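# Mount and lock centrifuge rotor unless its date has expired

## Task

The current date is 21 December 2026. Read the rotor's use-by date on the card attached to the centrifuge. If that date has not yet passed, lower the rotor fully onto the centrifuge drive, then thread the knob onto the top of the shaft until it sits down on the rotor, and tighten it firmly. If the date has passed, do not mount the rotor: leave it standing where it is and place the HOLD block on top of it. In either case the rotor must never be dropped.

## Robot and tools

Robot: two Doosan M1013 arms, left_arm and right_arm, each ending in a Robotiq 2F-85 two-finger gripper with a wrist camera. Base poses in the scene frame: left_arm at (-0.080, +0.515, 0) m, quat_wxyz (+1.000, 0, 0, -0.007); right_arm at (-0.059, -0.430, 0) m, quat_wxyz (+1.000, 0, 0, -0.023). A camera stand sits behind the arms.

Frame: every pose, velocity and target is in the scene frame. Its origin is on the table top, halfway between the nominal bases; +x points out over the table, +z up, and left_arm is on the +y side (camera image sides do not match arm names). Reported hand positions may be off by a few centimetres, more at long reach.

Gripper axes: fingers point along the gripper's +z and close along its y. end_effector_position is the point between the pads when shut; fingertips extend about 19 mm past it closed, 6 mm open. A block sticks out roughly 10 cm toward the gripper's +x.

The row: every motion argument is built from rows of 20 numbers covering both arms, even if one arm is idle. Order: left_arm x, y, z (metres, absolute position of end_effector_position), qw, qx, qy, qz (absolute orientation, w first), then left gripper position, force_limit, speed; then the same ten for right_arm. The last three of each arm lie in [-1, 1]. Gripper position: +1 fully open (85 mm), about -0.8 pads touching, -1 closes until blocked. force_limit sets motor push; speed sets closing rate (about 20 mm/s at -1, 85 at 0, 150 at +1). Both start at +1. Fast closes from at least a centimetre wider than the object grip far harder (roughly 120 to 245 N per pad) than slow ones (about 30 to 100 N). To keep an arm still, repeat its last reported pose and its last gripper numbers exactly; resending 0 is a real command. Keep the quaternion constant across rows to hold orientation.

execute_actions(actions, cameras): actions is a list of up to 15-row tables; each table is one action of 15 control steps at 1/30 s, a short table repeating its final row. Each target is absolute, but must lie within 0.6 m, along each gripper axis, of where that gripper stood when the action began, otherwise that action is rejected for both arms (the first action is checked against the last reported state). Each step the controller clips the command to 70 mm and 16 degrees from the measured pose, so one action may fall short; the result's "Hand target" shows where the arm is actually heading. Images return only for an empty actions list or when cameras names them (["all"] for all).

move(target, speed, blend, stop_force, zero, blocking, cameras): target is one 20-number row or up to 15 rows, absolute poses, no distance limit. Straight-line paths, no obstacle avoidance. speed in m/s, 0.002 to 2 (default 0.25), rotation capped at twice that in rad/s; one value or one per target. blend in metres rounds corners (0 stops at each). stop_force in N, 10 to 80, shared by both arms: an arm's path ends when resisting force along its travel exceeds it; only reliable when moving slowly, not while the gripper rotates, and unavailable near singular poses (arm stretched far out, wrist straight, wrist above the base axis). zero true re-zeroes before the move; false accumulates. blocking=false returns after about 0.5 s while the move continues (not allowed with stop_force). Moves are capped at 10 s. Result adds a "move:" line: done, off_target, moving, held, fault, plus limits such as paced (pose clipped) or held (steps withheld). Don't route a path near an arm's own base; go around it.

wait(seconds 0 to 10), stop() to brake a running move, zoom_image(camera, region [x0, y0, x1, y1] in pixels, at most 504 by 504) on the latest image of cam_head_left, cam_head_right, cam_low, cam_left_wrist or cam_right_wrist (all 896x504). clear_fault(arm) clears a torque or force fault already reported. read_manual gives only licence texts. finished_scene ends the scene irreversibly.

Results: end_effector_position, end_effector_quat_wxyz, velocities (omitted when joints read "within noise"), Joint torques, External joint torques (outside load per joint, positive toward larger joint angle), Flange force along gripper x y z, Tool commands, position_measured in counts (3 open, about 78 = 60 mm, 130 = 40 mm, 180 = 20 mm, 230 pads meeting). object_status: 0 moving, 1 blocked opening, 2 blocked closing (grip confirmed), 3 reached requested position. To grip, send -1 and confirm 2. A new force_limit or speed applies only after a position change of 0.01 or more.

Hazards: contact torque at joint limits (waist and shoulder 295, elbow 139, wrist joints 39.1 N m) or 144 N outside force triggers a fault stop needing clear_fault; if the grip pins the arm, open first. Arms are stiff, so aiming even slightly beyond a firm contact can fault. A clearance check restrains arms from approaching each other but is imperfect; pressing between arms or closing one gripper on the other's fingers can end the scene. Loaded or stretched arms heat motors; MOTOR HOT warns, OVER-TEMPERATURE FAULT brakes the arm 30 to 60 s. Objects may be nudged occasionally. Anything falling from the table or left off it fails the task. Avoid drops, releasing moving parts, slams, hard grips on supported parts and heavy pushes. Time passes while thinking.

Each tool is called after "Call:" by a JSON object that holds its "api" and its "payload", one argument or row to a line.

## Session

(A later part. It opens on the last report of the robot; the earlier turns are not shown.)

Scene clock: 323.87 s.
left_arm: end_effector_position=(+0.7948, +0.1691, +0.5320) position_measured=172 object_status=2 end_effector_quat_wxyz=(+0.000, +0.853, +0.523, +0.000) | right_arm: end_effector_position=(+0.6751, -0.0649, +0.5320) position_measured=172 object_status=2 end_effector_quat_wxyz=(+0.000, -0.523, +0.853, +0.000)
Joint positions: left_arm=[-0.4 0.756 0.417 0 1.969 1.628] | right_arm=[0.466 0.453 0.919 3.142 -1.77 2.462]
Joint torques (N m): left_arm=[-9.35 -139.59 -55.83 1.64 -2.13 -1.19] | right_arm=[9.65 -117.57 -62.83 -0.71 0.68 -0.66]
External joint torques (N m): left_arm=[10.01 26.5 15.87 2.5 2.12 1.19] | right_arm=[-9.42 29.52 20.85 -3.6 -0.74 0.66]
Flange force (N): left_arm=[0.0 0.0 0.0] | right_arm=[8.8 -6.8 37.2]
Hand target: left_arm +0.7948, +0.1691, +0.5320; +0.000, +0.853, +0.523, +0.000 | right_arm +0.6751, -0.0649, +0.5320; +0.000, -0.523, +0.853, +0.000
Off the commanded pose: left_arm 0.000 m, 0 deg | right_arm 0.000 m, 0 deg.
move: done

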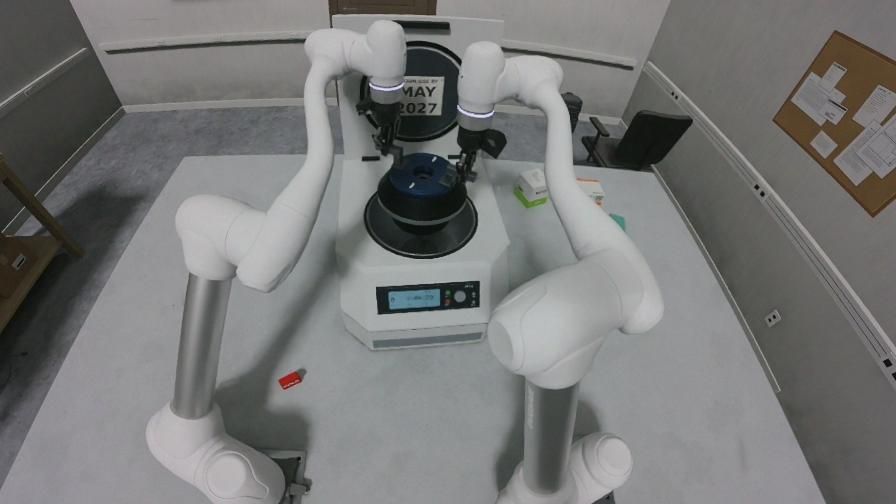

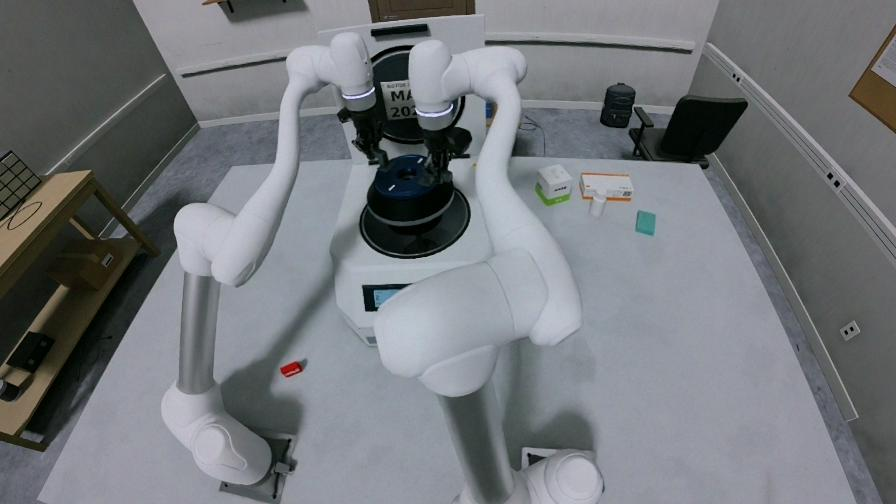

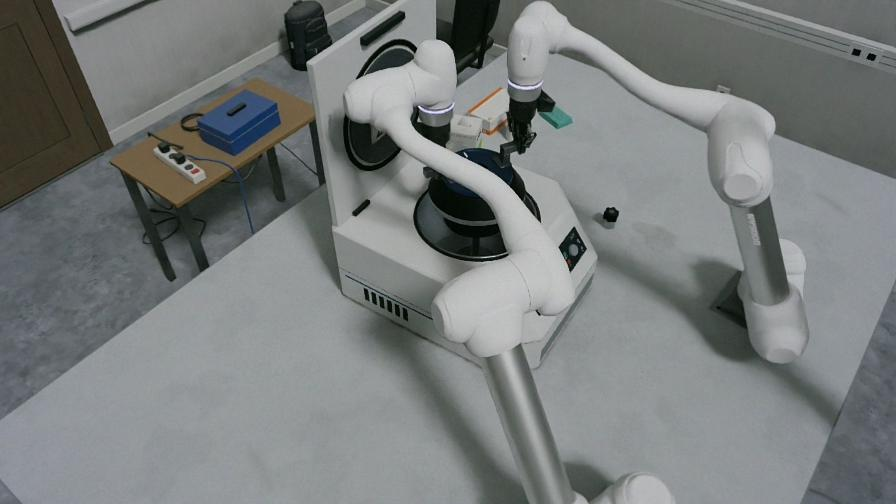

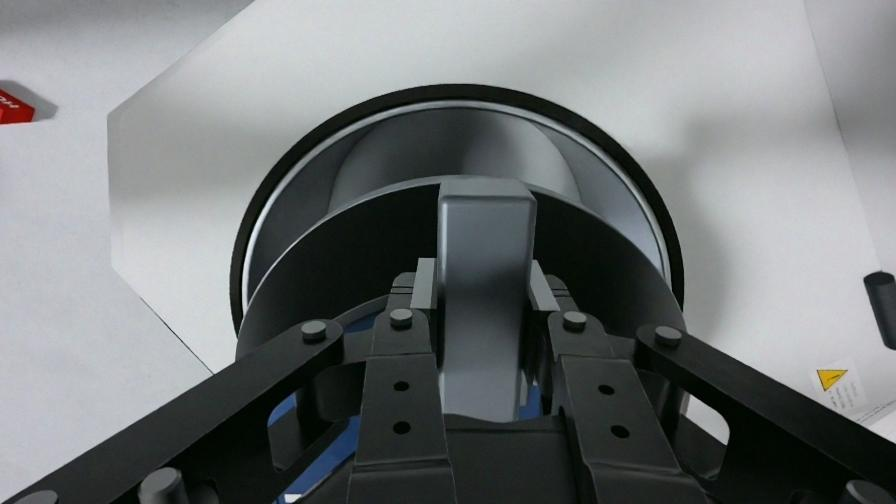

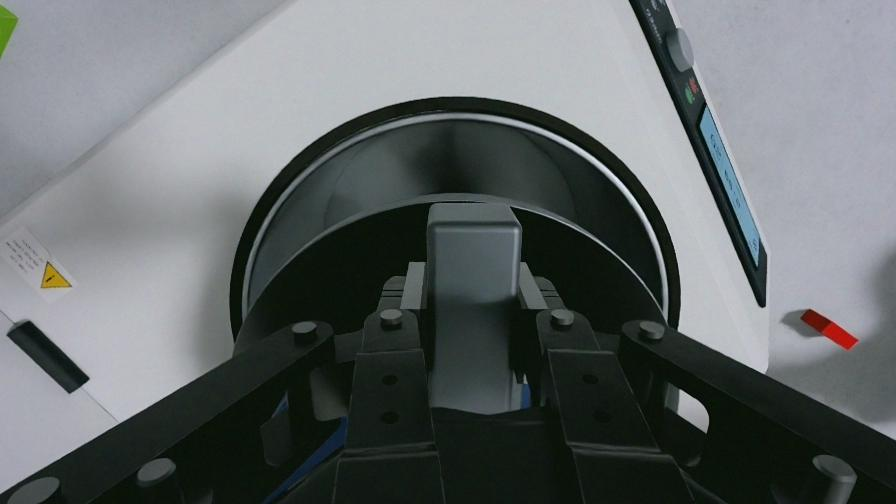

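Call:
{"api": "move", "payload": {
  "target": [
    [0.7948,0.1691,0.522,0,0.8526,0.5225,0,-1,0.2,-1,0.6751,-0.0649,0.522,0,0.5225,-0.8526,0,-1,0.2,-1]
  ],
  "speed": 0.02
}}

Call:
{"api": "move", "payload": {
  "target": [
    [0.7948,0.1691,0.516,0,0.8526,0.5225,0,-1,0.2,-1,0.6751,-0.0649,0.516,0,0.5225,-0.8526,0,-1,0.2,-1]
  ],
  "speed": 0.02
}}

Call:
{"api": "move", "payload": {
  "target": [
    [0.7948,0.1691,0.512,0,0.8526,0.5225,0,-1,0.2,-1,0.6751,-0.0649,0.512,0,0.5225,-0.8526,0,-1,0.2,-1]
  ],
  "speed": 0.02
}}

Scene clock: 331.10 s.
left_arm: end_effector_position=(+0.7948, +0.1691, +0.5220) position_measured=172 object_status=2 end_effector_quat_wxyz=(+0.000, +0.853, +0.523, +0.000) | right_arm: end_effector_position=(+0.6751, -0.0649, +0.5220) position_measured=172 object_status=2 end_effector_quat_wxyz=(+0.000, -0.523, +0.853, +0.000)
Joint positions: left_arm=[-0.4 0.742 0.462 0 1.938 1.628] | right_arm=[0.466 0.449 0.943 3.142 -1.75 2.462]
Joint torques (N m): left_arm=[-9.98 -138.46 -56.46 1.47 -2.18 -1.21] | right_arm=[9.66 -116.55 -63.27 -0.68 0.75 -0.56]
External joint torques (N m): left_arm=[10.31 25.77 15.9 2.74 2.18 1.21] | right_arm=[-9.44 28.77 21.14 -3.65 -0.81 0.56]
Flange force (N): left_arm=[0.0 0.0 0.0] | right_arm=[10.5 -5.7 37.8]
Hand target: left_arm +0.7948, +0.1691, +0.5220; +0.000, +0.853, +0.523, +0.000 | right_arm +0.6751, -0.0649, +0.5220; +0.000, -0.523, +0.853, +0.000
Off the commanded pose: left_arm 0.000 m, 0 deg | right_arm 0.000 m, 0 deg.
move: done

Scene clock: 331.83 s.
left_arm: end_effector_position=(+0.7948, +0.1691, +0.5160) position_measured=172 object_status=2 end_effector_quat_wxyz=(+0.000, +0.853, +0.523, +0.000) | right_arm: end_effector_position=(+0.6751, -0.0649, +0.5160) position_measured=172 object_status=2 end_effector_quat_wxyz=(+0.000, -0.523, +0.853, +0.000)
Joint positions: left_arm=[-0.4 0.734 0.487 0 1.921 1.628] | right_arm=[0.466 0.447 0.956 3.142 -1.738 2.462]
Joint torques (N m): left_arm=[-9.57 -138.73 -57.13 1.59 -2.18 -1.21] | right_arm=[10.01 -117.2 -63.18 -0.8 0.83 -0.67]
External joint torques (N m): left_arm=[9.61 26.63 16.39 2.62 2.18 1.21] | right_arm=[-9.86 29.71 20.98 -3.54 -0.89 0.67]
Flange force (N): left_arm=[0.0 0.0 0.0] | right_arm=[8.7 -7.5 36.8]
Hand target: left_arm +0.7948, +0.1691, +0.5160; +0.000, +0.853, +0.523, +0.000 | right_arm +0.6751, -0.0649, +0.5160; +0.000, -0.523, +0.853, +0.000
Off the commanded pose: left_arm 0.000 m, 0 deg | right_arm 0.000 m, 0 deg.
move: done

Scene clock: 332.53 s.
left_arm: end_effector_position=(+0.7948, +0.1691, +0.5120) position_measured=172 object_status=2 end_effector_quat_wxyz=(+0.000, +0.853, +0.523, +0.000) | right_arm: end_effector_position=(+0.6751, -0.0649, +0.5120) position_measured=172 object_status=2 end_effector_quat_wxyz=(+0.000, -0.523, +0.853, +0.000)
Joint positions: left_arm=[-0.4 0.73 0.502 0 1.909 1.628] | right_arm=[0.466 0.446 0.966 3.142 -1.73 2.462]
Joint torques (N m): left_arm=[-9.25 -138.5 -57.08 1.63 -2.13 -1.18] | right_arm=[9.3 -117.06 -63.52 -0.87 0.68 -0.58]
External joint torques (N m): left_arm=[10.03 27.23 16.42 2.61 2.12 1.18] | right_arm=[-9.11 29.63 21.24 -3.47 -0.74 0.58]
Flange force (N): left_arm=[0.0 0.0 0.0] | right_arm=[8.9 -6.3 37.6]
Hand target: left_arm +0.7948, +0.1691, +0.5120; +0.000, +0.853, +0.523, +0.000 | right_arm +0.6751, -0.0649, +0.5120; +0.000, -0.523, +0.853, +0.000
Off the commanded pose: left_arm 0.000 m, 0 deg | right_arm 0.000 m, 0 deg.
move: done

Call:
{"api": "move", "payload": {
  "target": [
    [0.7948,0.1691,0.509,0,0.8526,0.5225,0,-1,0.2,-1,0.6751,-0.0649,0.509,0,0.5225,-0.8526,0,-1,0.2,-1]
  ],
  "speed": 0.02
}}

Call:
{"api": "move", "payload": {
  "target": [
    [0.7948,0.1691,0.506,0,0.8526,0.5225,0,-1,0.2,-1,0.6751,-0.0649,0.506,0,0.5225,-0.8526,0,-1,0.2,-1]
  ],
  "speed": 0.02
}}

Scene clock: 338.20 s.
left_arm: end_effector_position=(+0.7948, +0.1691, +0.5090) position_measured=172 object_status=2 end_effector_quat_wxyz=(+0.000, +0.853, +0.523, +0.000) | right_arm: end_effector_position=(+0.6751, -0.0649, +0.5090) position_measured=172 object_status=2 end_effector_quat_wxyz=(+0.000, -0.523, +0.853, +0.000)
Joint positions: left_arm=[-0.4 0.726 0.514 0 1.901 1.628] | right_arm=[0.466 0.445 0.972 3.142 -1.724 2.462]
Joint torques (N m): left_arm=[-9.37 -138.31 -57.62 1.68 -2.14 -1.13] | right_arm=[8.95 -116.57 -63.37 -0.96 0.64 -0.52]
External joint torques (N m): left_arm=[8.89 27.19 16.78 2.52 2.13 1.13] | right_arm=[-8.71 28.51 20.86 -3.41 -0.7 0.52]
Flange force (N): left_arm=[0.0 0.0 0.0] | right_arm=[9.5 -5.4 37.1]
Hand target: left_arm +0.7948, +0.1691, +0.5090; +0.000, +0.853, +0.523, +0.000 | right_arm +0.6751, -0.0649, +0.5090; +0.000, -0.523, +0.853, +0.000
Off the commanded pose: left_arm 0.000 m, 0 deg | right_arm 0.000 m, 0 deg.
move: done

Scene clock: 338.90 s.
left_arm: end_effector_position=(+0.7948, +0.1691, +0.5060) position_measured=172 object_status=2 end_effector_quat_wxyz=(+0.000, +0.853, +0.523, +0.000) | right_arm: end_effector_position=(+0.6751, -0.0649, +0.5060) position_measured=172 object_status=2 end_effector_quat_wxyz=(+0.000, -0.523, +0.853, +0.000)
Joint positions: left_arm=[-0.4 0.723 0.525 0 1.893 1.628] | right_arm=[0.466 0.444 0.979 3.142 -1.718 2.462]
Joint torques (N m): left_arm=[-8.82 -138.22 -57.47 1.75 -2.08 -1.16] | right_arm=[9.08 -117.06 -63.51 -0.96 0.58 -0.58]
External joint torques (N m): left_arm=[8.87 27.58 16.68 2.47 2.07 1.16] | right_arm=[-8.78 28.76 20.91 -3.42 -0.65 0.58]
Flange force (N): left_arm=[0.0 0.0 0.0] | right_arm=[9.2 -5.6 37.2]
Hand target: left_arm +0.7948, +0.1691, +0.5060; +0.000, +0.853, +0.523, +0.000 | right_arm +0.6751, -0.0649, +0.5060; +0.000, -0.523, +0.853, +0.000
Off the commanded pose: left_arm 0.000 m, 0 deg | right_arm 0.000 m, 0 deg.
move: done

Call:
{"api": "move", "payload": {
  "target": [
    [0.7948,0.1691,0.46,0,0.8526,0.5225,0,-1,0.2,-1,0.6751,-0.0649,0.46,0,0.5225,-0.8526,0,-1,0.2,-1]
  ],
  "speed": 0.006,
  "stop_force": 12
}}

stop_force needs force readings from the last 0.2 s for each arm that does not count as still, and left_arm is near a pose where its force cannot be read; nothing of the call was run
Scene clock: 340.40 s.
left_arm: end_effector_position=(+0.7948, +0.1691, +0.5060) position_measured=172 object_status=2 end_effector_quat_wxyz=(+0.000, +0.853, +0.523, +0.000) | right_arm: end_effector_position=(+0.6751, -0.0649, +0.5060) position_measured=172 object_status=2 end_effector_quat_wxyz=(+0.000, -0.523, +0.853, +0.000)
Joint positions: left_arm=[-0.4 0.723 0.525 0 1.893 1.628] | right_arm=[0.466 0.444 0.979 3.142 -1.718 2.462]
Joint torques (N m): left_arm=[-9.05 -138.05 -57.64 1.76 -2.1 -1.19] | right_arm=[9.26 -116.39 -63.53 -1.07 0.57 -0.6]
External joint torques (N m): left_arm=[9.09 26.57 16.53 2.49 2.09 1.19] | right_arm=[-9.01 29.49 21.46 -3.24 -0.63 0.6]
Flange force (N): left_arm=[0.0 0.0 0.0] | right_arm=[9.6 -5.7 38.2]
Hand target: left_arm +0.7948, +0.1691, +0.5060; +0.000, +0.853, +0.523, +0.000 | right_arm +0.6751, -0.0649, +0.5060; +0.000, -0.523, +0.853, +0.000
Tool commands: left_gripper/position=-1.0 left_gripper/force_limit=+0.2 left_gripper/speed=-1.0 right_gripper/position=-1.0 right_gripper/force_limit=+0.2 right_gripper/speed=-1.0
Off the commanded pose: left_arm 0.000 m, 0 deg | right_arm 0.000 m, 0 deg.

Use blocking=false slow descent and monitor; stop when forces change.

Call:
{"api": "move", "payload": {
  "target": [
    [0.7948,0.1691,0.47,0,0.8526,0.5225,0,-1,0.2,-1,0.6751,-0.0649,0.47,0,0.5225,-0.8526,0,-1,0.2,-1]
  ],
  "speed": 0.004,
  "blocking": false
}}

Call:
{"api": "wait", "payload": {
  "seconds": 0
}}

Scene clock: 342.40 s.
left_arm: end_effector_position=(+0.7948, +0.1691, +0.5043) position_measured=172 object_status=2 end_effector_quat_wxyz=(+0.000, +0.853, +0.523, +0.000) end_effector_velocity=(-0.001, -0.002, -0.004) end_effector_angular_velocity=(+0.000, +0.000, -0.002) | right_arm: end_effector_position=(+0.6751, -0.0649, +0.5043) position_measured=172 object_status=2 end_effector_quat_wxyz=(+0.000, -0.523, +0.853, +0.000) end_effector_velocity=(-0.001, +0.000, -0.003) end_effector_angular_velocity=(+0.000, +0.000, -0.001)
Joint positions: left_arm=[-0.4 0.722 0.531 0 1.889 1.628] | right_arm=[0.466 0.444 0.983 3.142 -1.715 2.462]
Joint velocities: left_arm=[-0.002 -0.004 0.015 0 -0.011 0] | right_arm=[0 -0.002 0.01 0.001 0.007 0.001]
Joint torques (N m): left_arm=[-9.16 -139.32 -57.87 1.78 -2.08 -1.15] | right_arm=[9.57 -115.42 -63.41 -1.1 0.74 -0.61]
External joint torques (N m): left_arm=[9.11 28.16 16.79 2.47 2.07 1.15] | right_arm=[-9.37 28.77 21.33 -3.22 -0.8 0.61]
Flange force (N): left_arm=[0.0 0.0 0.0] | right_arm=[10.5 -5.5 37.8]
Hand target: left_arm +0.7948, +0.1691, +0.5040; +0.000, +0.853, +0.523, +0.000 | right_arm +0.6751, -0.0649, +0.5040; +0.000, -0.523, +0.853, +0.000
Tool commands: left_gripper/position=-1.0 left_gripper/force_limit=+0.2 left_gripper/speed=-1.0 right_gripper/position=-1.0 right_gripper/force_limit=+0.2 right_gripper/speed=-1.0
Off the commanded pose: left_arm 0.034 m, 0 deg | right_arm 0.034 m, 0 deg.
move: running

Scene clock: 342.40 s.
left_arm: end_effector_position=(+0.7948, +0.1691, +0.5043) position_measured=172 object_status=2 end_effector_quat_wxyz=(+0.000, +0.853, +0.523, +0.000) end_effector_velocity=(-0.001, -0.002, -0.004) end_effector_angular_velocity=(+0.000, +0.000, -0.002) | right_arm: end_effector_position=(+0.6751, -0.0649, +0.5043) position_measured=172 object_status=2 end_effector_quat_wxyz=(+0.000, -0.523, +0.853, +0.000) end_effector_velocity=(-0.001, +0.000, -0.003) end_effector_angular_velocity=(+0.000, +0.000, -0.001)
Joint positions: left_arm=[-0.4 0.722 0.531 0 1.889 1.628] | right_arm=[0.466 0.444 0.983 3.142 -1.715 2.462]
Joint velocities: left_arm=[-0.002 -0.004 0.015 0 -0.011 0] | right_arm=[0 -0.002 0.01 0.001 0.007 0.001]
Joint torques (N m): left_arm=[-9.16 -139.32 -57.87 1.78 -2.08 -1.15] | right_arm=[9.57 -115.42 -63.41 -1.1 0.74 -0.61]
External joint torques (N m): left_arm=[9.11 28.16 16.79 2.47 2.07 1.15] | right_arm=[-9.37 28.77 21.33 -3.22 -0.8 0.61]
Flange force (N): left_arm=[0.0 0.0 0.0] | right_arm=[10.5 -5.5 37.8]
Hand target: left_arm +0.7948, +0.1691, +0.5040; +0.000, +0.853, +0.523, +0.000 | right_arm +0.6751, -0.0649, +0.5040; +0.000, -0.523, +0.853, +0.000
Tool commands: left_gripper/position=-1.0 left_gripper/force_limit=+0.2 left_gripper/speed=-1.0 right_gripper/position=-1.0 right_gripper/force_limit=+0.2 right_gripper/speed=-1.0
Off the commanded pose: left_arm 0.034 m, 0 deg | right_arm 0.034 m, 0 deg.
earlier move: running

Call:
{"api": "wait", "payload": {
  "seconds": 0.2
}}

Scene clock: 344.10 s.
left_arm: end_effector_position=(+0.7948, +0.1691, +0.4975) position_measured=172 object_status=2 end_effector_quat_wxyz=(+0.000, +0.853, +0.523, +0.000) end_effector_velocity=(+0.000, +0.000, -0.003) end_effector_angular_velocity=(-0.003, +0.000, +0.000) | right_arm: end_effector_position=(+0.6751, -0.0649, +0.4975) position_measured=172 object_status=2 end_effector_quat_wxyz=(+0.000, -0.523, +0.853, +0.000) end_effector_velocity=(+0.000, +0.000, -0.004) end_effector_angular_velocity=(+0.001, +0.000, +0.000)
Joint positions: left_arm=[-0.4 0.715 0.556 0 1.871 1.628] | right_arm=[0.466 0.442 0.998 3.142 -1.702 2.462]
Joint velocities: left_arm=[0.001 -0.005 0.014 -0.003 -0.01 0] | right_arm=[0 -0.002 0.009 0.001 0.008 0]
Joint torques (N m): left_arm=[-8.21 -138.19 -56.62 1.94 -2.4 -1.11] | right_arm=[8.5 -116.52 -64.42 -1.23 0.88 -0.55]
External joint torques (N m): left_arm=[7.91 26.13 14.89 2.36 2.4 1.11] | right_arm=[-8.3 29.24 22.05 -3.13 -0.94 0.55]
Flange force (N): left_arm=[0.0 0.0 0.0] | right_arm=[10.4 -4.0 38.8]
Hand target: left_arm +0.7948, +0.1691, +0.4972; +0.000, +0.853, +0.523, +0.000 | right_arm +0.6751, -0.0649, +0.4972; +0.000, -0.523, +0.853, +0.000
Tool commands: left_gripper/position=-1.0 left_gripper/force_limit=+0.2 left_gripper/speed=-1.0 right_gripper/position=-1.0 right_gripper/force_limit=+0.2 right_gripper/speed=-1.0
Off the commanded pose: left_arm 0.028 m, 0 deg | right_arm 0.028 m, 0 deg.
earlier move: running
wait: 0.20 s; no rest

Call:
{"api": "wait", "payload": {
  "seconds": 0.0
}}

Scene clock: 345.13 s.
left_arm: end_effector_position=(+0.7948, +0.1691, +0.4934) position_measured=172 object_status=2 end_effector_quat_wxyz=(+0.000, +0.853, +0.523, +0.000) end_effector_velocity=(+0.000, -0.002, -0.005) end_effector_angular_velocity=(-0.001, +0.001, -0.001) | right_arm: end_effector_position=(+0.6751, -0.0649, +0.4934) position_measured=172 object_status=2 end_effector_quat_wxyz=(+0.000, -0.523, +0.853, +0.000) end_effector_velocity=(+0.000, +0.000, -0.005) end_effector_angular_velocity=(-0.002, +0.001, +0.001)
Joint positions: left_arm=[-0.4 0.711 0.57 0 1.861 1.628] | right_arm=[0.466 0.441 1.007 3.142 -1.694 2.462]
Joint velocities: left_arm=[-0.001 -0.002 0.013 -0.002 -0.01 0] | right_arm=[0 -0.001 0.01 -0.001 0.008 -0.001]
Joint torques (N m): left_arm=[-5.88 -140.32 -61.82 2.63 -4.52 -1.19] | right_arm=[8.23 -106.8 -59.99 -1.97 2.91 -0.55]
External joint torques (N m): left_arm=[6.02 28.83 20.13 1.68 4.52 1.19] | right_arm=[-8.03 19.46 17.54 -2.39 -2.98 0.55]
Flange force (N): left_arm=[0.0 0.0 0.0] | right_arm=[13.4 -1.4 27.4]
Hand target: left_arm +0.7948, +0.1691, +0.4931; +0.000, +0.853, +0.523, +0.000 | right_arm +0.6751, -0.0649, +0.4931; +0.000, -0.523, +0.853, +0.000
Tool commands: left_gripper/position=-1.0 left_gripper/force_limit=+0.2 left_gripper/speed=-1.0 right_gripper/position=-1.0 right_gripper/force_limit=+0.2 right_gripper/speed=-1.0
Off the commanded pose: left_arm 0.023 m, 0 deg | right_arm 0.023 m, 0 deg.
earlier move: running

Call:
{"api": "stop", "payload": {
  "cameras": ["cam_head_left","cam_head_right","cam_low"]
}}

Call:
{"api": "zoom_image", "payload": {
  "camera": "cam_low",
  "region": [410, 140, 570, 280]
}}

Call:
{"api": "zoom_image", "payload": {
  "camera": "cam_head_left",
  "region": [370, 130, 490, 230]
}}

Call:
{"api": "zoom_image", "payload": {
  "camera": "cam_head_right",
  "region": [350, 130, 470, 230]
}}

Scene clock: 347.33 s.
left_arm: end_effector_position=(+0.7948, +0.1691, +0.4852) position_measured=172 object_status=2 end_effector_quat_wxyz=(+0.000, +0.853, +0.523, +0.000) | right_arm: end_effector_position=(+0.6751, -0.0649, +0.4852) position_measured=172 object_status=2 end_effector_quat_wxyz=(+0.000, -0.523, +0.853, +0.000)
Joint positions: left_arm=[-0.4 0.705 0.596 0 1.84 1.628] | right_arm=[0.466 0.439 1.024 3.142 -1.678 2.462]
Joint velocities: within noise
Joint torques (N m): left_arm=[-5.46 -140.43 -62.5 2.8 -4.79 -1.13] | right_arm=[8.1 -107.94 -60.66 -2.27 3.19 -0.56]
External joint torques (N m): left_arm=[5.94 29.32 20.59 1.55 4.78 1.13] | right_arm=[-7.94 21.13 18.17 -2.1 -3.24 0.56]
Flange force (N): left_arm=[0.0 0.0 0.0] | right_arm=[11.9 -2.4 27.7]
Hand target: left_arm +0.7948, +0.1691, +0.4852; +0.000, +0.853, +0.523, +0.000 | right_arm +0.6751, -0.0649, +0.4852; +0.000, -0.523, +0.853, +0.000
Tool commands: left_gripper/position=-1.0 left_gripper/force_limit=+0.2 left_gripper/speed=-1.0 right_gripper/position=-1.0 right_gripper/force_limit=+0.2 right_gripper/speed=-1.0
Off the commanded pose: left_arm 0.015 m, 0 deg | right_arm 0.015 m, 0 deg.
earlier move: stopped
Images, in order (width x height): cam_head_left 896x504, cam_head_right 896x504, cam_low 896x504.

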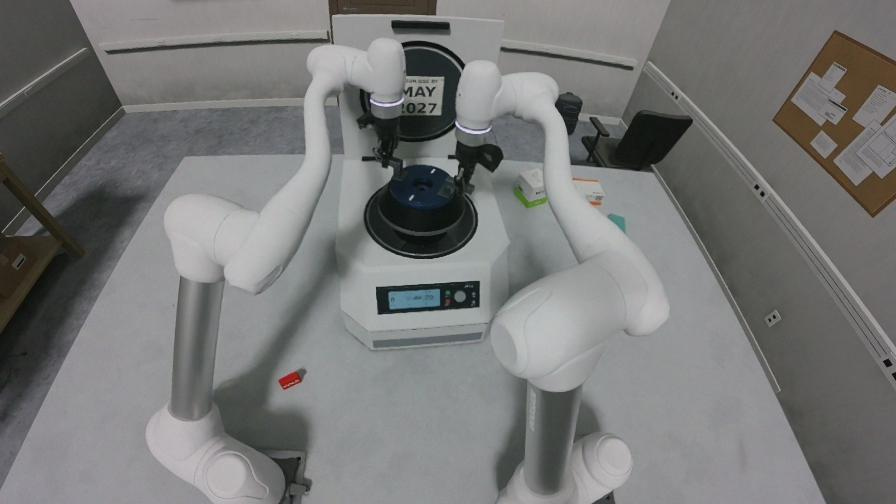

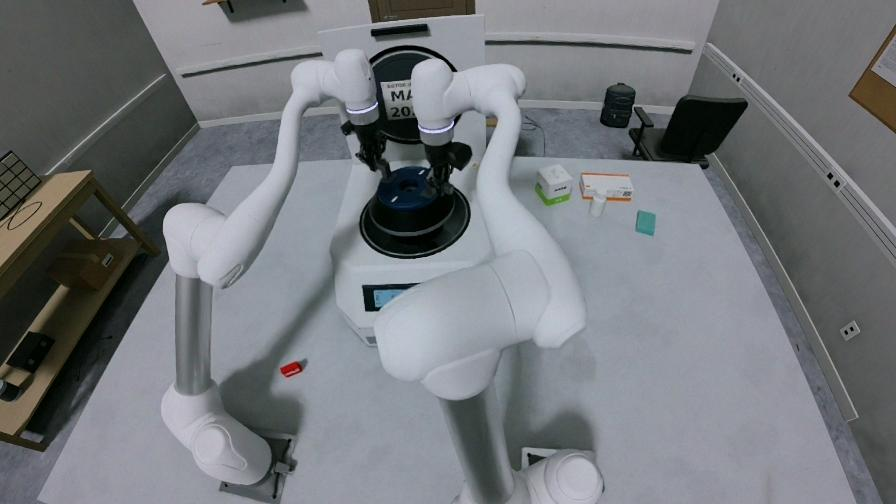

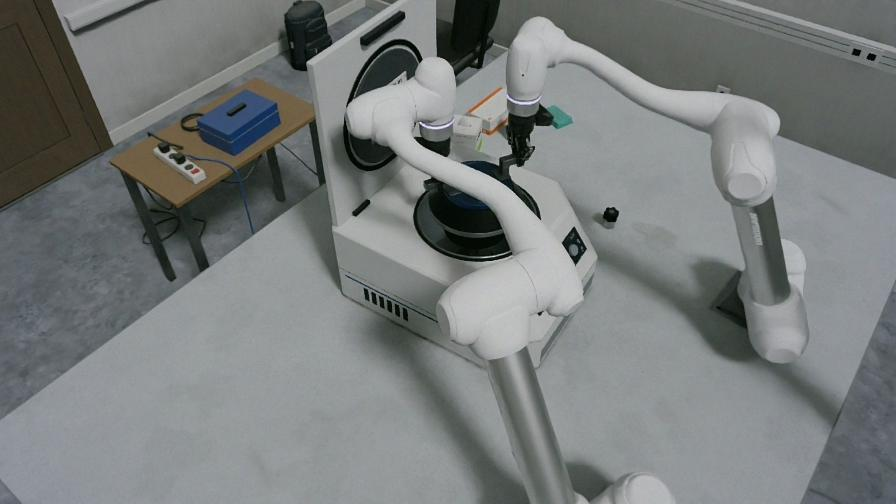

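Scaled by 3.150.

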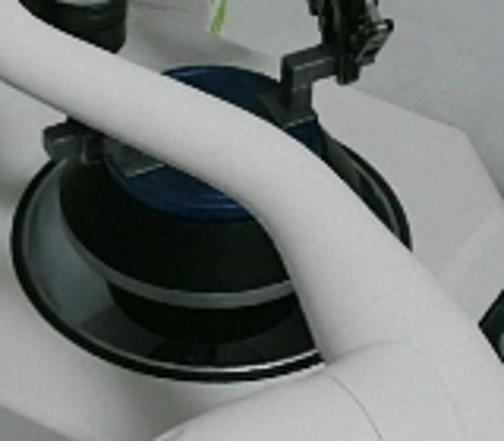

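Scaled by 4.200.

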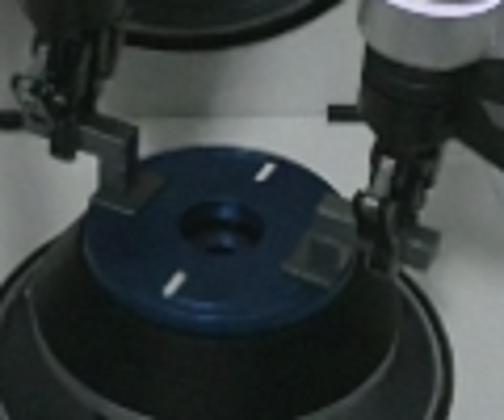

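Scaled by 4.200.

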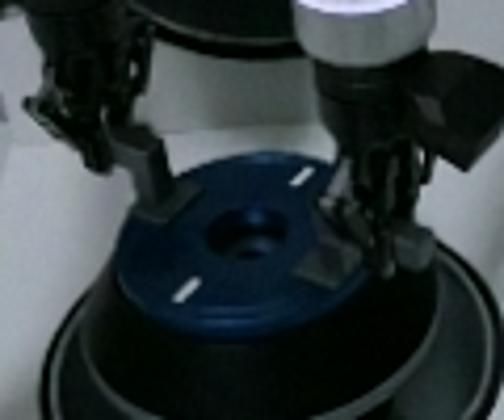

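Call:
{"api": "move", "payload": {
  "target": [
    [0.7948,0.1691,0.43,0,0.8526,0.5225,0,-1,0.2,-1,0.6751,-0.0649,0.43,0,0.5225,-0.8526,0,-1,0.2,-1]
  ],
  "speed": 0.005,
  "blocking": false
}}

Call:
{"api": "wait", "payload": {
  "seconds": 0.8
}}

Scene clock: 350.93 s.
left_arm: end_effector_position=(+0.7948, +0.1691, +0.4831) position_measured=172 object_status=2 end_effector_quat_wxyz=(+0.000, +0.853, +0.523, +0.000) end_effector_velocity=(+0.000, +0.000, -0.005) end_effector_angular_velocity=(-0.001, +0.001, +0.000) | right_arm: end_effector_position=(+0.6751, -0.0649, +0.4830) position_measured=172 object_status=2 end_effector_quat_wxyz=(+0.000, -0.523, +0.853, +0.000) end_effector_velocity=(-0.001, +0.000, -0.007) end_effector_angular_velocity=(+0.000, +0.004, -0.001)
Joint positions: left_arm=[-0.4 0.703 0.603 0 1.835 1.628] | right_arm=[0.466 0.439 1.029 3.142 -1.674 2.462]
Joint velocities: left_arm=[0 -0.004 0.016 -0.002 -0.012 0] | right_arm=[0 0 0.013 0.002 0.009 0.001]
Joint torques (N m): left_arm=[-4.59 -137.94 -63.29 2.91 -4.47 -1.1] | right_arm=[7.37 -107.06 -61.1 -2.35 2.95 -0.54]
External joint torques (N m): left_arm=[4.84 26.99 21.34 1.42 4.47 1.1] | right_arm=[-7.11 18.81 18.09 -2.07 -3.02 0.54]
Flange force (N): left_arm=[0.0 0.0 0.0] | right_arm=[14.7 0.9 28.3]
Hand target: left_arm +0.7948, +0.1691, +0.4827; +0.000, +0.853, +0.523, +0.000 | right_arm +0.6751, -0.0649, +0.4827; +0.000, -0.523, +0.853, +0.000
Tool commands: left_gripper/position=-1.0 left_gripper/force_limit=+0.2 left_gripper/speed=-1.0 right_gripper/position=-1.0 right_gripper/force_limit=+0.2 right_gripper/speed=-1.0
Off the commanded pose: left_arm 0.053 m, 0 deg | right_arm 0.053 m, 0 deg.
move: running

Scene clock: 351.73 s.
left_arm: end_effector_position=(+0.7948, +0.1691, +0.4792) position_measured=172 object_status=2 end_effector_quat_wxyz=(+0.000, +0.853, +0.523, +0.000) end_effector_velocity=(+0.000, -0.001, -0.006) end_effector_angular_velocity=(-0.001, +0.001, +0.000) | right_arm: end_effector_position=(+0.6751, -0.0649, +0.4792) position_measured=172 object_status=2 end_effector_quat_wxyz=(+0.000, -0.523, +0.853, +0.000) end_effector_velocity=(-0.001, +0.000, -0.006) end_effector_angular_velocity=(-0.002, +0.003, +0.001)
Joint positions: left_arm=[-0.4 0.7 0.616 0 1.826 1.628] | right_arm=[0.466 0.438 1.037 3.142 -1.667 2.462]
Joint velocities: left_arm=[-0.001 -0.003 0.015 -0.002 -0.012 -0.001] | right_arm=[0 -0.001 0.012 0 0.008 -0.001]
Joint torques (N m): left_arm=[-2.78 -134.44 -58.87 3.24 -5.19 -1.14] | right_arm=[8.19 -97.15 -52.93 -2.2 3.17 -0.48]
External joint torques (N m): left_arm=[1.99 24.71 17.17 1.04 5.17 1.15] | right_arm=[-7.95 10.35 10.54 -2.16 -3.24 0.48]
Flange force (N): left_arm=[3.0 -3.8 23.1] | right_arm=[11.2 -3.0 13.8]
Hand target: left_arm +0.7948, +0.1691, +0.4787; +0.000, +0.853, +0.523, +0.000 | right_arm +0.6751, -0.0649, +0.4787; +0.000, -0.523, +0.853, +0.000
Tool commands: left_gripper/position=-1.0 left_gripper/force_limit=+0.2 left_gripper/speed=-1.0 right_gripper/position=-1.0 right_gripper/force_limit=+0.2 right_gripper/speed=-1.0
Off the commanded pose: left_arm 0.049 m, 0 deg | right_arm 0.049 m, 0 deg.
earlier move: running
wait: 0.80 s; no rest

Vertical load 37+~30 → 14+23: a real upward push now.

Call:
{"api": "stop", "payload": {

}}

Scene clock: 352.67 s.
left_arm: end_effector_position=(+0.7948, +0.1690, +0.4747) position_measured=172 object_status=2 end_effector_quat_wxyz=(+0.000, +0.853, +0.522, +0.000) | right_arm: end_effector_position=(+0.6751, -0.0650, +0.4749) position_measured=172 object_status=2 end_effector_quat_wxyz=(+0.000, -0.523, +0.853, +0.000)
Joint positions: left_arm=[-0.4 0.698 0.628 0 1.816 1.628] | right_arm=[0.466 0.438 1.045 3.141 -1.659 2.462]
Joint velocities: within noise
Joint torques (N m): left_arm=[5.02 -172.35 -82.51 5.81 -5.7 -0.53] | right_arm=[16.99 -77.96 -53.68 0.83 11.61 -0.28]
External joint torques (N m): left_arm=[-4.55 62.53 40.7 -1.48 5.69 0.53] | right_arm=[-16.76 -9.55 11 -5.22 -11.68 0.28]
Flange force (N): left_arm=[-5.2 -10.0 67.1] | right_arm=[42.8 6.7 2.1]
Hand target: left_arm +0.7948, +0.1691, +0.4751; +0.000, +0.853, +0.523, +0.000 | right_arm +0.6751, -0.0649, +0.4751; +0.000, -0.523, +0.853, +0.000
Tool commands: left_gripper/position=-1.0 left_gripper/force_limit=+0.2 left_gripper/speed=-1.0 right_gripper/position=-1.0 right_gripper/force_limit=+0.2 right_gripper/speed=-1.0
Off the commanded pose: left_arm 0.045 m, 0 deg | right_arm 0.045 m, 0 deg.
earlier move: stopped

Call:
{"api": "move", "payload": {
  "target": [
    [0.7948,0.1691,0.481,0,0.8526,0.5225,0,-1,0.2,-1,0.6751,-0.0649,0.481,0,0.5225,-0.8526,0,-1,0.2,-1]
  ],
  "speed": 0.02
}}

Call:
{"api": "move", "payload": {
  "target": [
    [0.7933,0.1676,0.481,0,0.8526,0.5225,0,-1,0.2,-1,0.6736,-0.0664,0.481,0,0.5225,-0.8526,0,-1,0.2,-1]
  ],
  "speed": 0.01
}}

Scene clock: 360.43 s.
left_arm: end_effector_position=(+0.7948, +0.1692, +0.4811) position_measured=172 object_status=2 end_effector_quat_wxyz=(+0.000, +0.853, +0.523, +0.000) | right_arm: end_effector_position=(+0.6751, -0.0649, +0.4809) position_measured=172 object_status=2 end_effector_quat_wxyz=(+0.000, -0.523, +0.853, +0.000)
Joint positions: left_arm=[-0.4 0.702 0.61 0 1.83 1.628] | right_arm=[0.466 0.439 1.033 3.142 -1.67 2.462]
Joint torques (N m): left_arm=[-6.43 -144.61 -63.96 2.31 -3.2 -0.7] | right_arm=[7.84 -111.23 -63.7 -2.29 3.31 -0.53]
External joint torques (N m): left_arm=[6.35 33.84 22.02 2.03 3.2 0.7] | right_arm=[-7.63 23.68 20.96 -2.11 -3.38 0.53]
Flange force (N): left_arm=[6.9 -6.2 36.4] | right_arm=[13.9 -0.5 32.7]
Hand target: left_arm +0.7948, +0.1691, +0.4810; +0.000, +0.853, +0.523, +0.000 | right_arm +0.6751, -0.0649, +0.4810; +0.000, -0.523, +0.853, +0.000
Off the commanded pose: left_arm 0.000 m, 0 deg | right_arm 0.000 m, 0 deg.
move: done

Scene clock: 361.13 s.
left_arm: end_effector_position=(+0.7933, +0.1676, +0.4810) position_measured=172 object_status=2 end_effector_quat_wxyz=(+0.000, +0.853, +0.523, +0.000) | right_arm: end_effector_position=(+0.6736, -0.0664, +0.4810) position_measured=172 object_status=2 end_effector_quat_wxyz=(+0.000, -0.523, +0.853, +0.000)
Joint positions: left_arm=[-0.402 0.699 0.614 0 1.828 1.626] | right_arm=[0.465 0.435 1.038 3.142 -1.669 2.461]
Joint torques (N m): left_arm=[-10.17 -137.89 -58.66 1.14 -1.23 -0.72] | right_arm=[8.62 -114.94 -64.12 -1.37 1.34 -0.65]
External joint torques (N m): left_arm=[10.45 27.07 16.65 3.21 1.22 0.72] | right_arm=[-8.47 28.65 21.71 -2.99 -1.4 0.65]
Flange force (N): left_arm=[11.6 -3.3 29.2] | right_arm=[9.9 -4.6 37.0]
Hand target: left_arm +0.7933, +0.1676, +0.4810; +0.000, +0.853, +0.523, +0.000 | right_arm +0.6736, -0.0664, +0.4810; +0.000, -0.523, +0.853, +0.000
Off the commanded pose: left_arm 0.000 m, 0 deg | right_arm 0.000 m, 0 deg.
move: done

Call:
{"api": "move", "payload": {
  "target": [
    [0.7933,0.1676,0.44,0,0.8526,0.5225,0,-1,0.2,-1,0.6736,-0.0664,0.44,0,0.5225,-0.8526,0,-1,0.2,-1]
  ],
  "speed": 0.006,
  "stop_force": 20
}}

Scene clock: 370.13 s.
left_arm: end_effector_position=(+0.7933, +0.1676, +0.4400) position_measured=172 object_status=2 end_effector_quat_wxyz=(+0.000, +0.853, +0.523, +0.000) | right_arm: end_effector_position=(+0.6736, -0.0664, +0.4400) position_measured=172 object_status=2 end_effector_quat_wxyz=(+0.000, -0.523, +0.853, +0.000)
Joint positions: left_arm=[-0.402 0.677 0.727 0 1.737 1.626] | right_arm=[0.465 0.43 1.118 3.142 -1.593 2.461]
Joint torques (N m): left_arm=[-5.39 -135.73 -62.96 2.59 -5.45 -0.66] | right_arm=[2.61 -108.73 -62.6 -4.75 3.7 -0.51]
External joint torques (N m): left_arm=[5.27 25.84 20.09 1.83 5.45 0.66] | right_arm=[-2.33 21.59 19.55 0.34 -3.77 0.51]
Flange force (N): left_arm=[5.3 -11.2 28.4] | right_arm=[9.0 3.9 28.4]
Hand target: left_arm +0.7933, +0.1676, +0.4400; +0.000, +0.853, +0.523, +0.000 | right_arm +0.6736, -0.0664, +0.4400; +0.000, -0.523, +0.853, +0.000
Off the commanded pose: left_arm 0.000 m, 0 deg | right_arm 0.000 m, 0 deg.
move: done

Call:
{"api": "move", "payload": {
  "target": [
    [0.7926,0.1679,0.44,0,0.8526,0.5225,0,-1,0.2,-1,0.6729,-0.0661,0.44,0,0.5225,-0.8526,0,-1,0.2,-1],
    [0.7926,0.1679,0.385,0,0.8526,0.5225,0,-1,0.2,-1,0.6729,-0.0661,0.385,0,0.5225,-0.8526,0,-1,0.2,-1]
  ],
  "speed": 0.007,
  "stop_force": 20
}}

Scene clock: 380.97 s.
left_arm: end_effector_position=(+0.7926, +0.1679, +0.3850) position_measured=172 object_status=2 end_effector_quat_wxyz=(+0.000, +0.853, +0.523, +0.000) | right_arm: end_effector_position=(+0.6729, -0.0661, +0.3850) position_measured=172 object_status=2 end_effector_quat_wxyz=(+0.000, -0.523, +0.853, +0.000)
Joint positions: left_arm=[-0.402 0.661 0.853 0 1.627 1.626] | right_arm=[0.466 0.432 1.214 3.142 -1.495 2.462]
Joint torques (N m): left_arm=[-3.04 -133.98 -63.97 3.35 -5.62 -0.61] | right_arm=[0.04 -109.14 -62.63 -5.24 3.28 -0.53]
External joint torques (N m): left_arm=[3.21 25.3 20.7 1.14 5.61 0.61] | right_arm=[0.15 23 20.1 0.86 -3.34 0.53]
Flange force (N): left_arm=[2.9 -12.3 27.7] | right_arm=[6.2 5.7 29.4]
Hand target: left_arm +0.7926, +0.1679, +0.3850; +0.000, +0.853, +0.523, +0.000 | right_arm +0.6729, -0.0661, +0.3850; +0.000, -0.523, +0.853, +0.000
Off the commanded pose: left_arm 0.000 m, 0 deg | right_arm 0.000 m, 0 deg.
move: done

Call:
{"api": "move", "payload": {
  "target": [
    [0.7917,0.1684,0.385,0,0.8526,0.5225,0,-1,0.2,-1,0.6720,-0.0656,0.385,0,0.5225,-0.8526,0,-1,0.2,-1],
    [0.7917,0.1684,0.335,0,0.8526,0.5225,0,-1,0.2,-1,0.6720,-0.0656,0.335,0,0.5225,-0.8526,0,-1,0.2,-1]
  ],
  "speed": 0.007,
  "stop_force": 20,
  "cameras": ["all"]
}}

Call:
{"api": "zoom_image", "payload": {
  "camera": "cam_head_left",
  "region": [370, 150, 490, 250]
}}

Scene clock: 390.80 s.
left_arm: end_effector_position=(+0.7917, +0.1684, +0.3372) position_measured=172 object_status=2 end_effector_quat_wxyz=(+0.000, +0.853, +0.523, +0.000) | right_arm: end_effector_position=(+0.6720, -0.0656, +0.3372) position_measured=172 object_status=2 end_effector_quat_wxyz=(+0.000, -0.523, +0.853, +0.000)
Joint positions: left_arm=[-0.402 0.658 0.944 0 1.539 1.626] | right_arm=[0.467 0.44 1.288 3.142 -1.413 2.463]
Joint torques (N m): left_arm=[-5.53 -108.75 -48.05 2.48 -3.86 -0.64] | right_arm=[4.27 -86.57 -46.92 -3.14 3.25 -0.61]
External joint torques (N m): left_arm=[6.64 0.36 4.85 2.02 3.86 0.64] | right_arm=[-4.07 -0.5 4.64 -1.21 -3.32 0.61]
Flange force (N): left_arm=[6.8 -10.7 1.4] | right_arm=[10.4 2.4 0.9]
Hand target: left_arm +0.7917, +0.1684, +0.3371; +0.000, +0.853, +0.523, +0.000 | right_arm +0.6720, -0.0656, +0.3372; +0.000, -0.523, +0.853, +0.000
Off the commanded pose: left_arm 0.002 m, 0 deg | right_arm 0.002 m, 0 deg.
move: contact (left_arm, right_arm); path passed 1 of 2 targets

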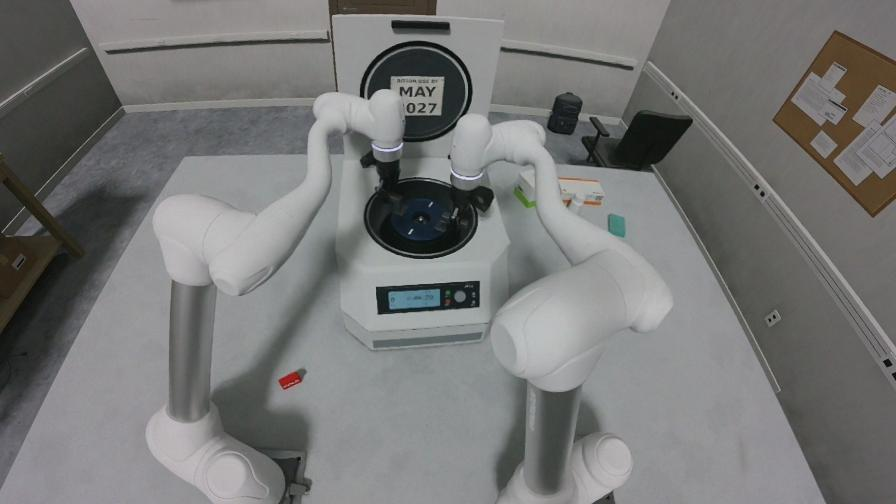

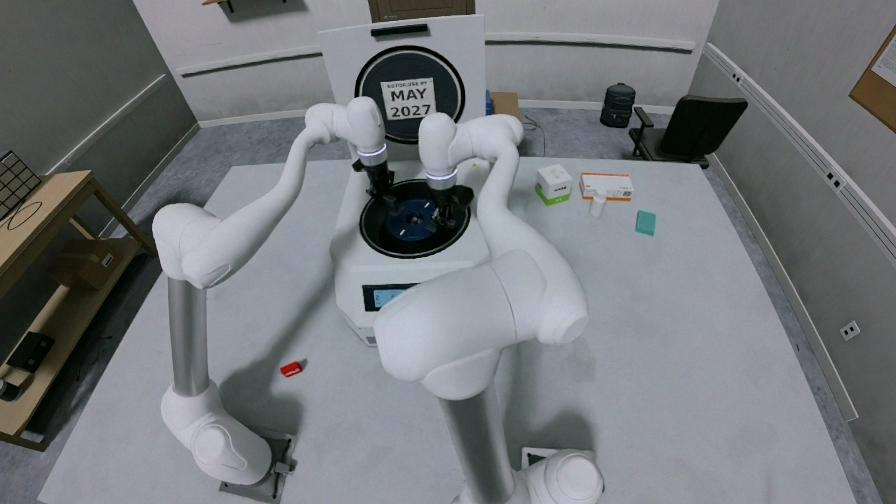

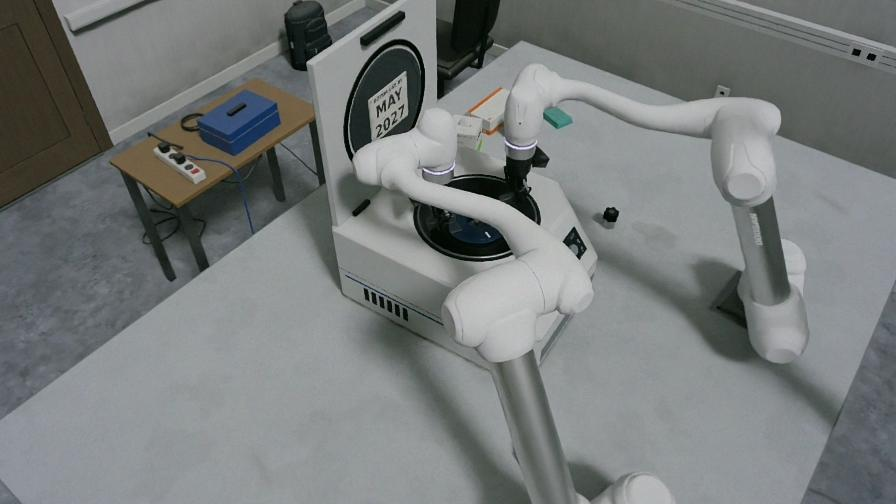

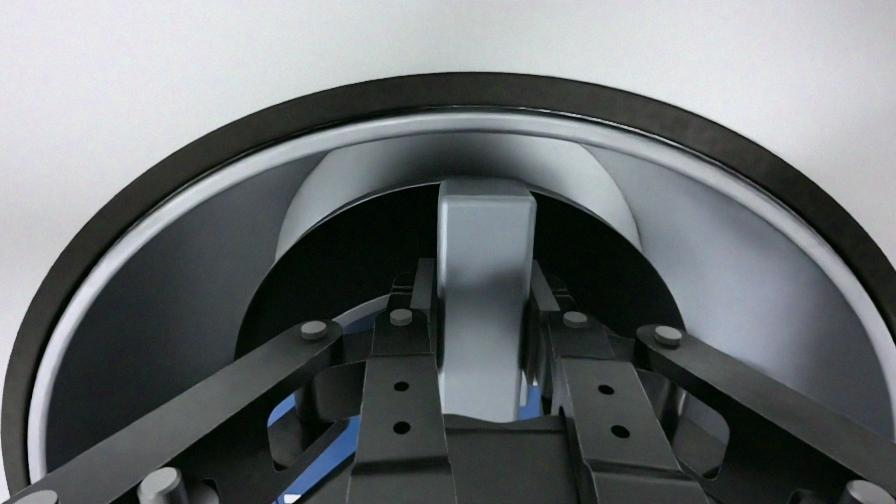

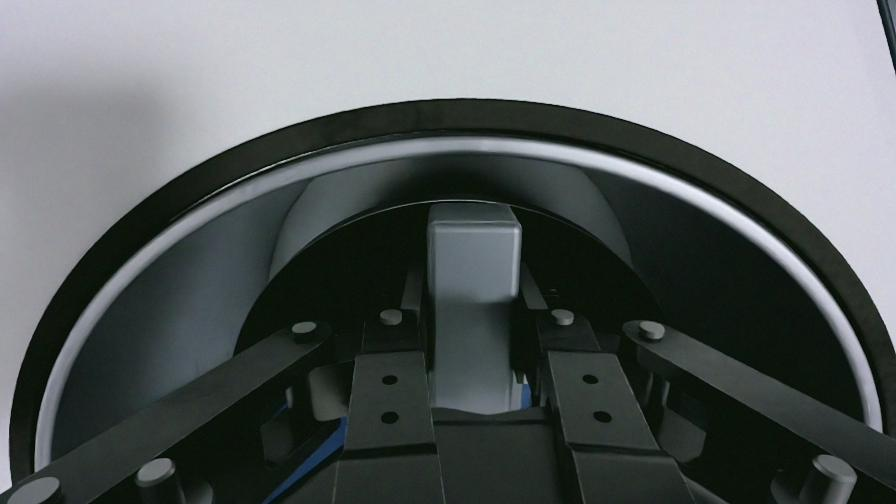

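Scaled by 4.200.

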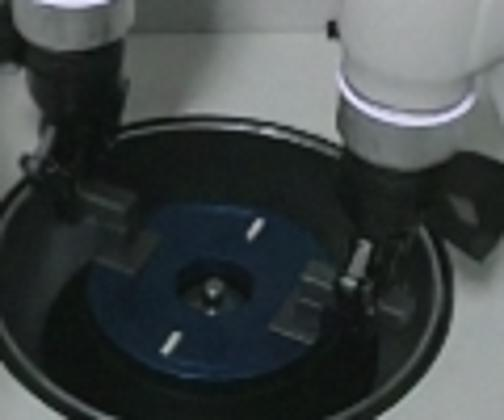

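Call:
{"api": "move", "payload": {
  "target": [0.7857,0.1713,0.3365,0,0.8387,0.5446,0,-1,0.2,-1,0.6782,-0.0686,0.3365,0,0.5446,-0.8387,0,-1,0.2,-1],
  "speed": 0.01
}}

Scene clock: 396.83 s.
left_arm: end_effector_position=(+0.7857, +0.1713, +0.3365) position_measured=172 object_status=2 end_effector_quat_wxyz=(+0.000, +0.839, +0.545, +0.000) | right_arm: end_effector_position=(+0.6782, -0.0686, +0.3365) position_measured=172 object_status=2 end_effector_quat_wxyz=(+0.000, -0.545, +0.839, +0.000)
Joint positions: left_arm=[-0.402 0.645 0.967 0 1.53 1.574] | right_arm=[0.46 0.448 1.279 3.142 -1.415 2.404]
Joint torques (N m): left_arm=[-7.6 -78.15 -32.12 1.72 -5.1 -0.74] | right_arm=[4.74 -57.03 -28.9 -2.82 4.34 -0.68]
External joint torques (N m): left_arm=[8.15 -29.16 -11.13 2.78 5.1 0.73] | right_arm=[-4.45 -31.75 -13.75 -1.57 -4.41 0.68]
Flange force (N): left_arm=[9.0 -14.1 -29.6] | right_arm=[14.8 6.4 -35.3]
Hand target: left_arm +0.7857, +0.1713, +0.3365; +0.000, +0.839, +0.545, +0.000 | right_arm +0.6782, -0.0686, +0.3365; +0.000, -0.545, +0.839, +0.000
Off the commanded pose: left_arm 0.000 m, 0 deg | right_arm 0.000 m, 0 deg.
move: done

Call:
{"api": "move", "payload": {
  "target": [0.7977,0.1652,0.337,0,0.866,0.5,0,-1,0.2,-1,0.6659,-0.0623,0.337,0,0.5,-0.866,0,-1,0.2,-1],
  "speed": 0.02
}}

Call:
{"api": "move", "payload": {
  "target": [0.8034,0.1617,0.337,0,0.8788,0.4772,0,-1,0.2,-1,0.66,-0.0587,0.337,0,0.4772,-0.8788,0,-1,0.2,-1],
  "speed": 0.01
}}

Scene clock: 402.43 s.
left_arm: end_effector_position=(+0.7977, +0.1652, +0.3370) position_measured=172 object_status=2 end_effector_quat_wxyz=(+0.000, +0.866, +0.500, +0.000) | right_arm: end_effector_position=(+0.6659, -0.0623, +0.3370) position_measured=172 object_status=2 end_effector_quat_wxyz=(+0.000, -0.500, +0.866, +0.000)
Joint positions: left_arm=[-0.402 0.672 0.921 0 1.549 1.678] | right_arm=[0.474 0.434 1.298 3.142 -1.41 2.522]
Joint torques (N m): left_arm=[-1.57 -99.62 -45.37 3.69 -6.32 -0.73] | right_arm=[-3.52 -79.65 -42.62 -5.79 3.1 -0.58]
External joint torques (N m): left_arm=[2.48 -9.98 2.07 0.81 6.31 0.72] | right_arm=[3.78 -7.39 0.21 1.42 -3.18 0.58]
Flange force (N): left_arm=[0.7 -18.7 -8.0] | right_arm=[5.5 10.0 -7.0]
Hand target: left_arm +0.7977, +0.1652, +0.3370; +0.000, +0.866, +0.500, +0.000 | right_arm +0.6659, -0.0623, +0.3370; +0.000, -0.500, +0.866, +0.000
Off the commanded pose: left_arm 0.000 m, 0 deg | right_arm 0.000 m, 0 deg.
move: done

Scene clock: 405.27 s.
left_arm: end_effector_position=(+0.8034, +0.1617, +0.3370) position_measured=172 object_status=2 end_effector_quat_wxyz=(+0.000, +0.879, +0.477, +0.000) | right_arm: end_effector_position=(+0.6600, -0.0587, +0.3370) position_measured=172 object_status=2 end_effector_quat_wxyz=(+0.000, -0.477, +0.879, +0.000)
Joint positions: left_arm=[-0.403 0.685 0.899 0 1.558 1.73] | right_arm=[0.481 0.428 1.307 3.142 -1.407 2.581]
Joint torques (N m): left_arm=[0.04 -100.67 -45.97 4.2 -6.82 -0.77] | right_arm=[-5.19 -79.58 -42.84 -6.45 2.59 -0.68]
External joint torques (N m): left_arm=[0.55 -9.73 2.83 0.27 6.81 0.77] | right_arm=[5.37 -5.68 0.8 2.13 -2.65 0.68]
Flange force (N): left_arm=[-2.5 -20.0 -7.4] | right_arm=[4.1 10.9 -4.9]
Hand target: left_arm +0.8034, +0.1617, +0.3370; +0.000, +0.879, +0.477, +0.000 | right_arm +0.6600, -0.0587, +0.3370; +0.000, -0.477, +0.879, +0.000
Off the commanded pose: left_arm 0.000 m, 0 deg | right_arm 0.000 m, 0 deg.
move: done


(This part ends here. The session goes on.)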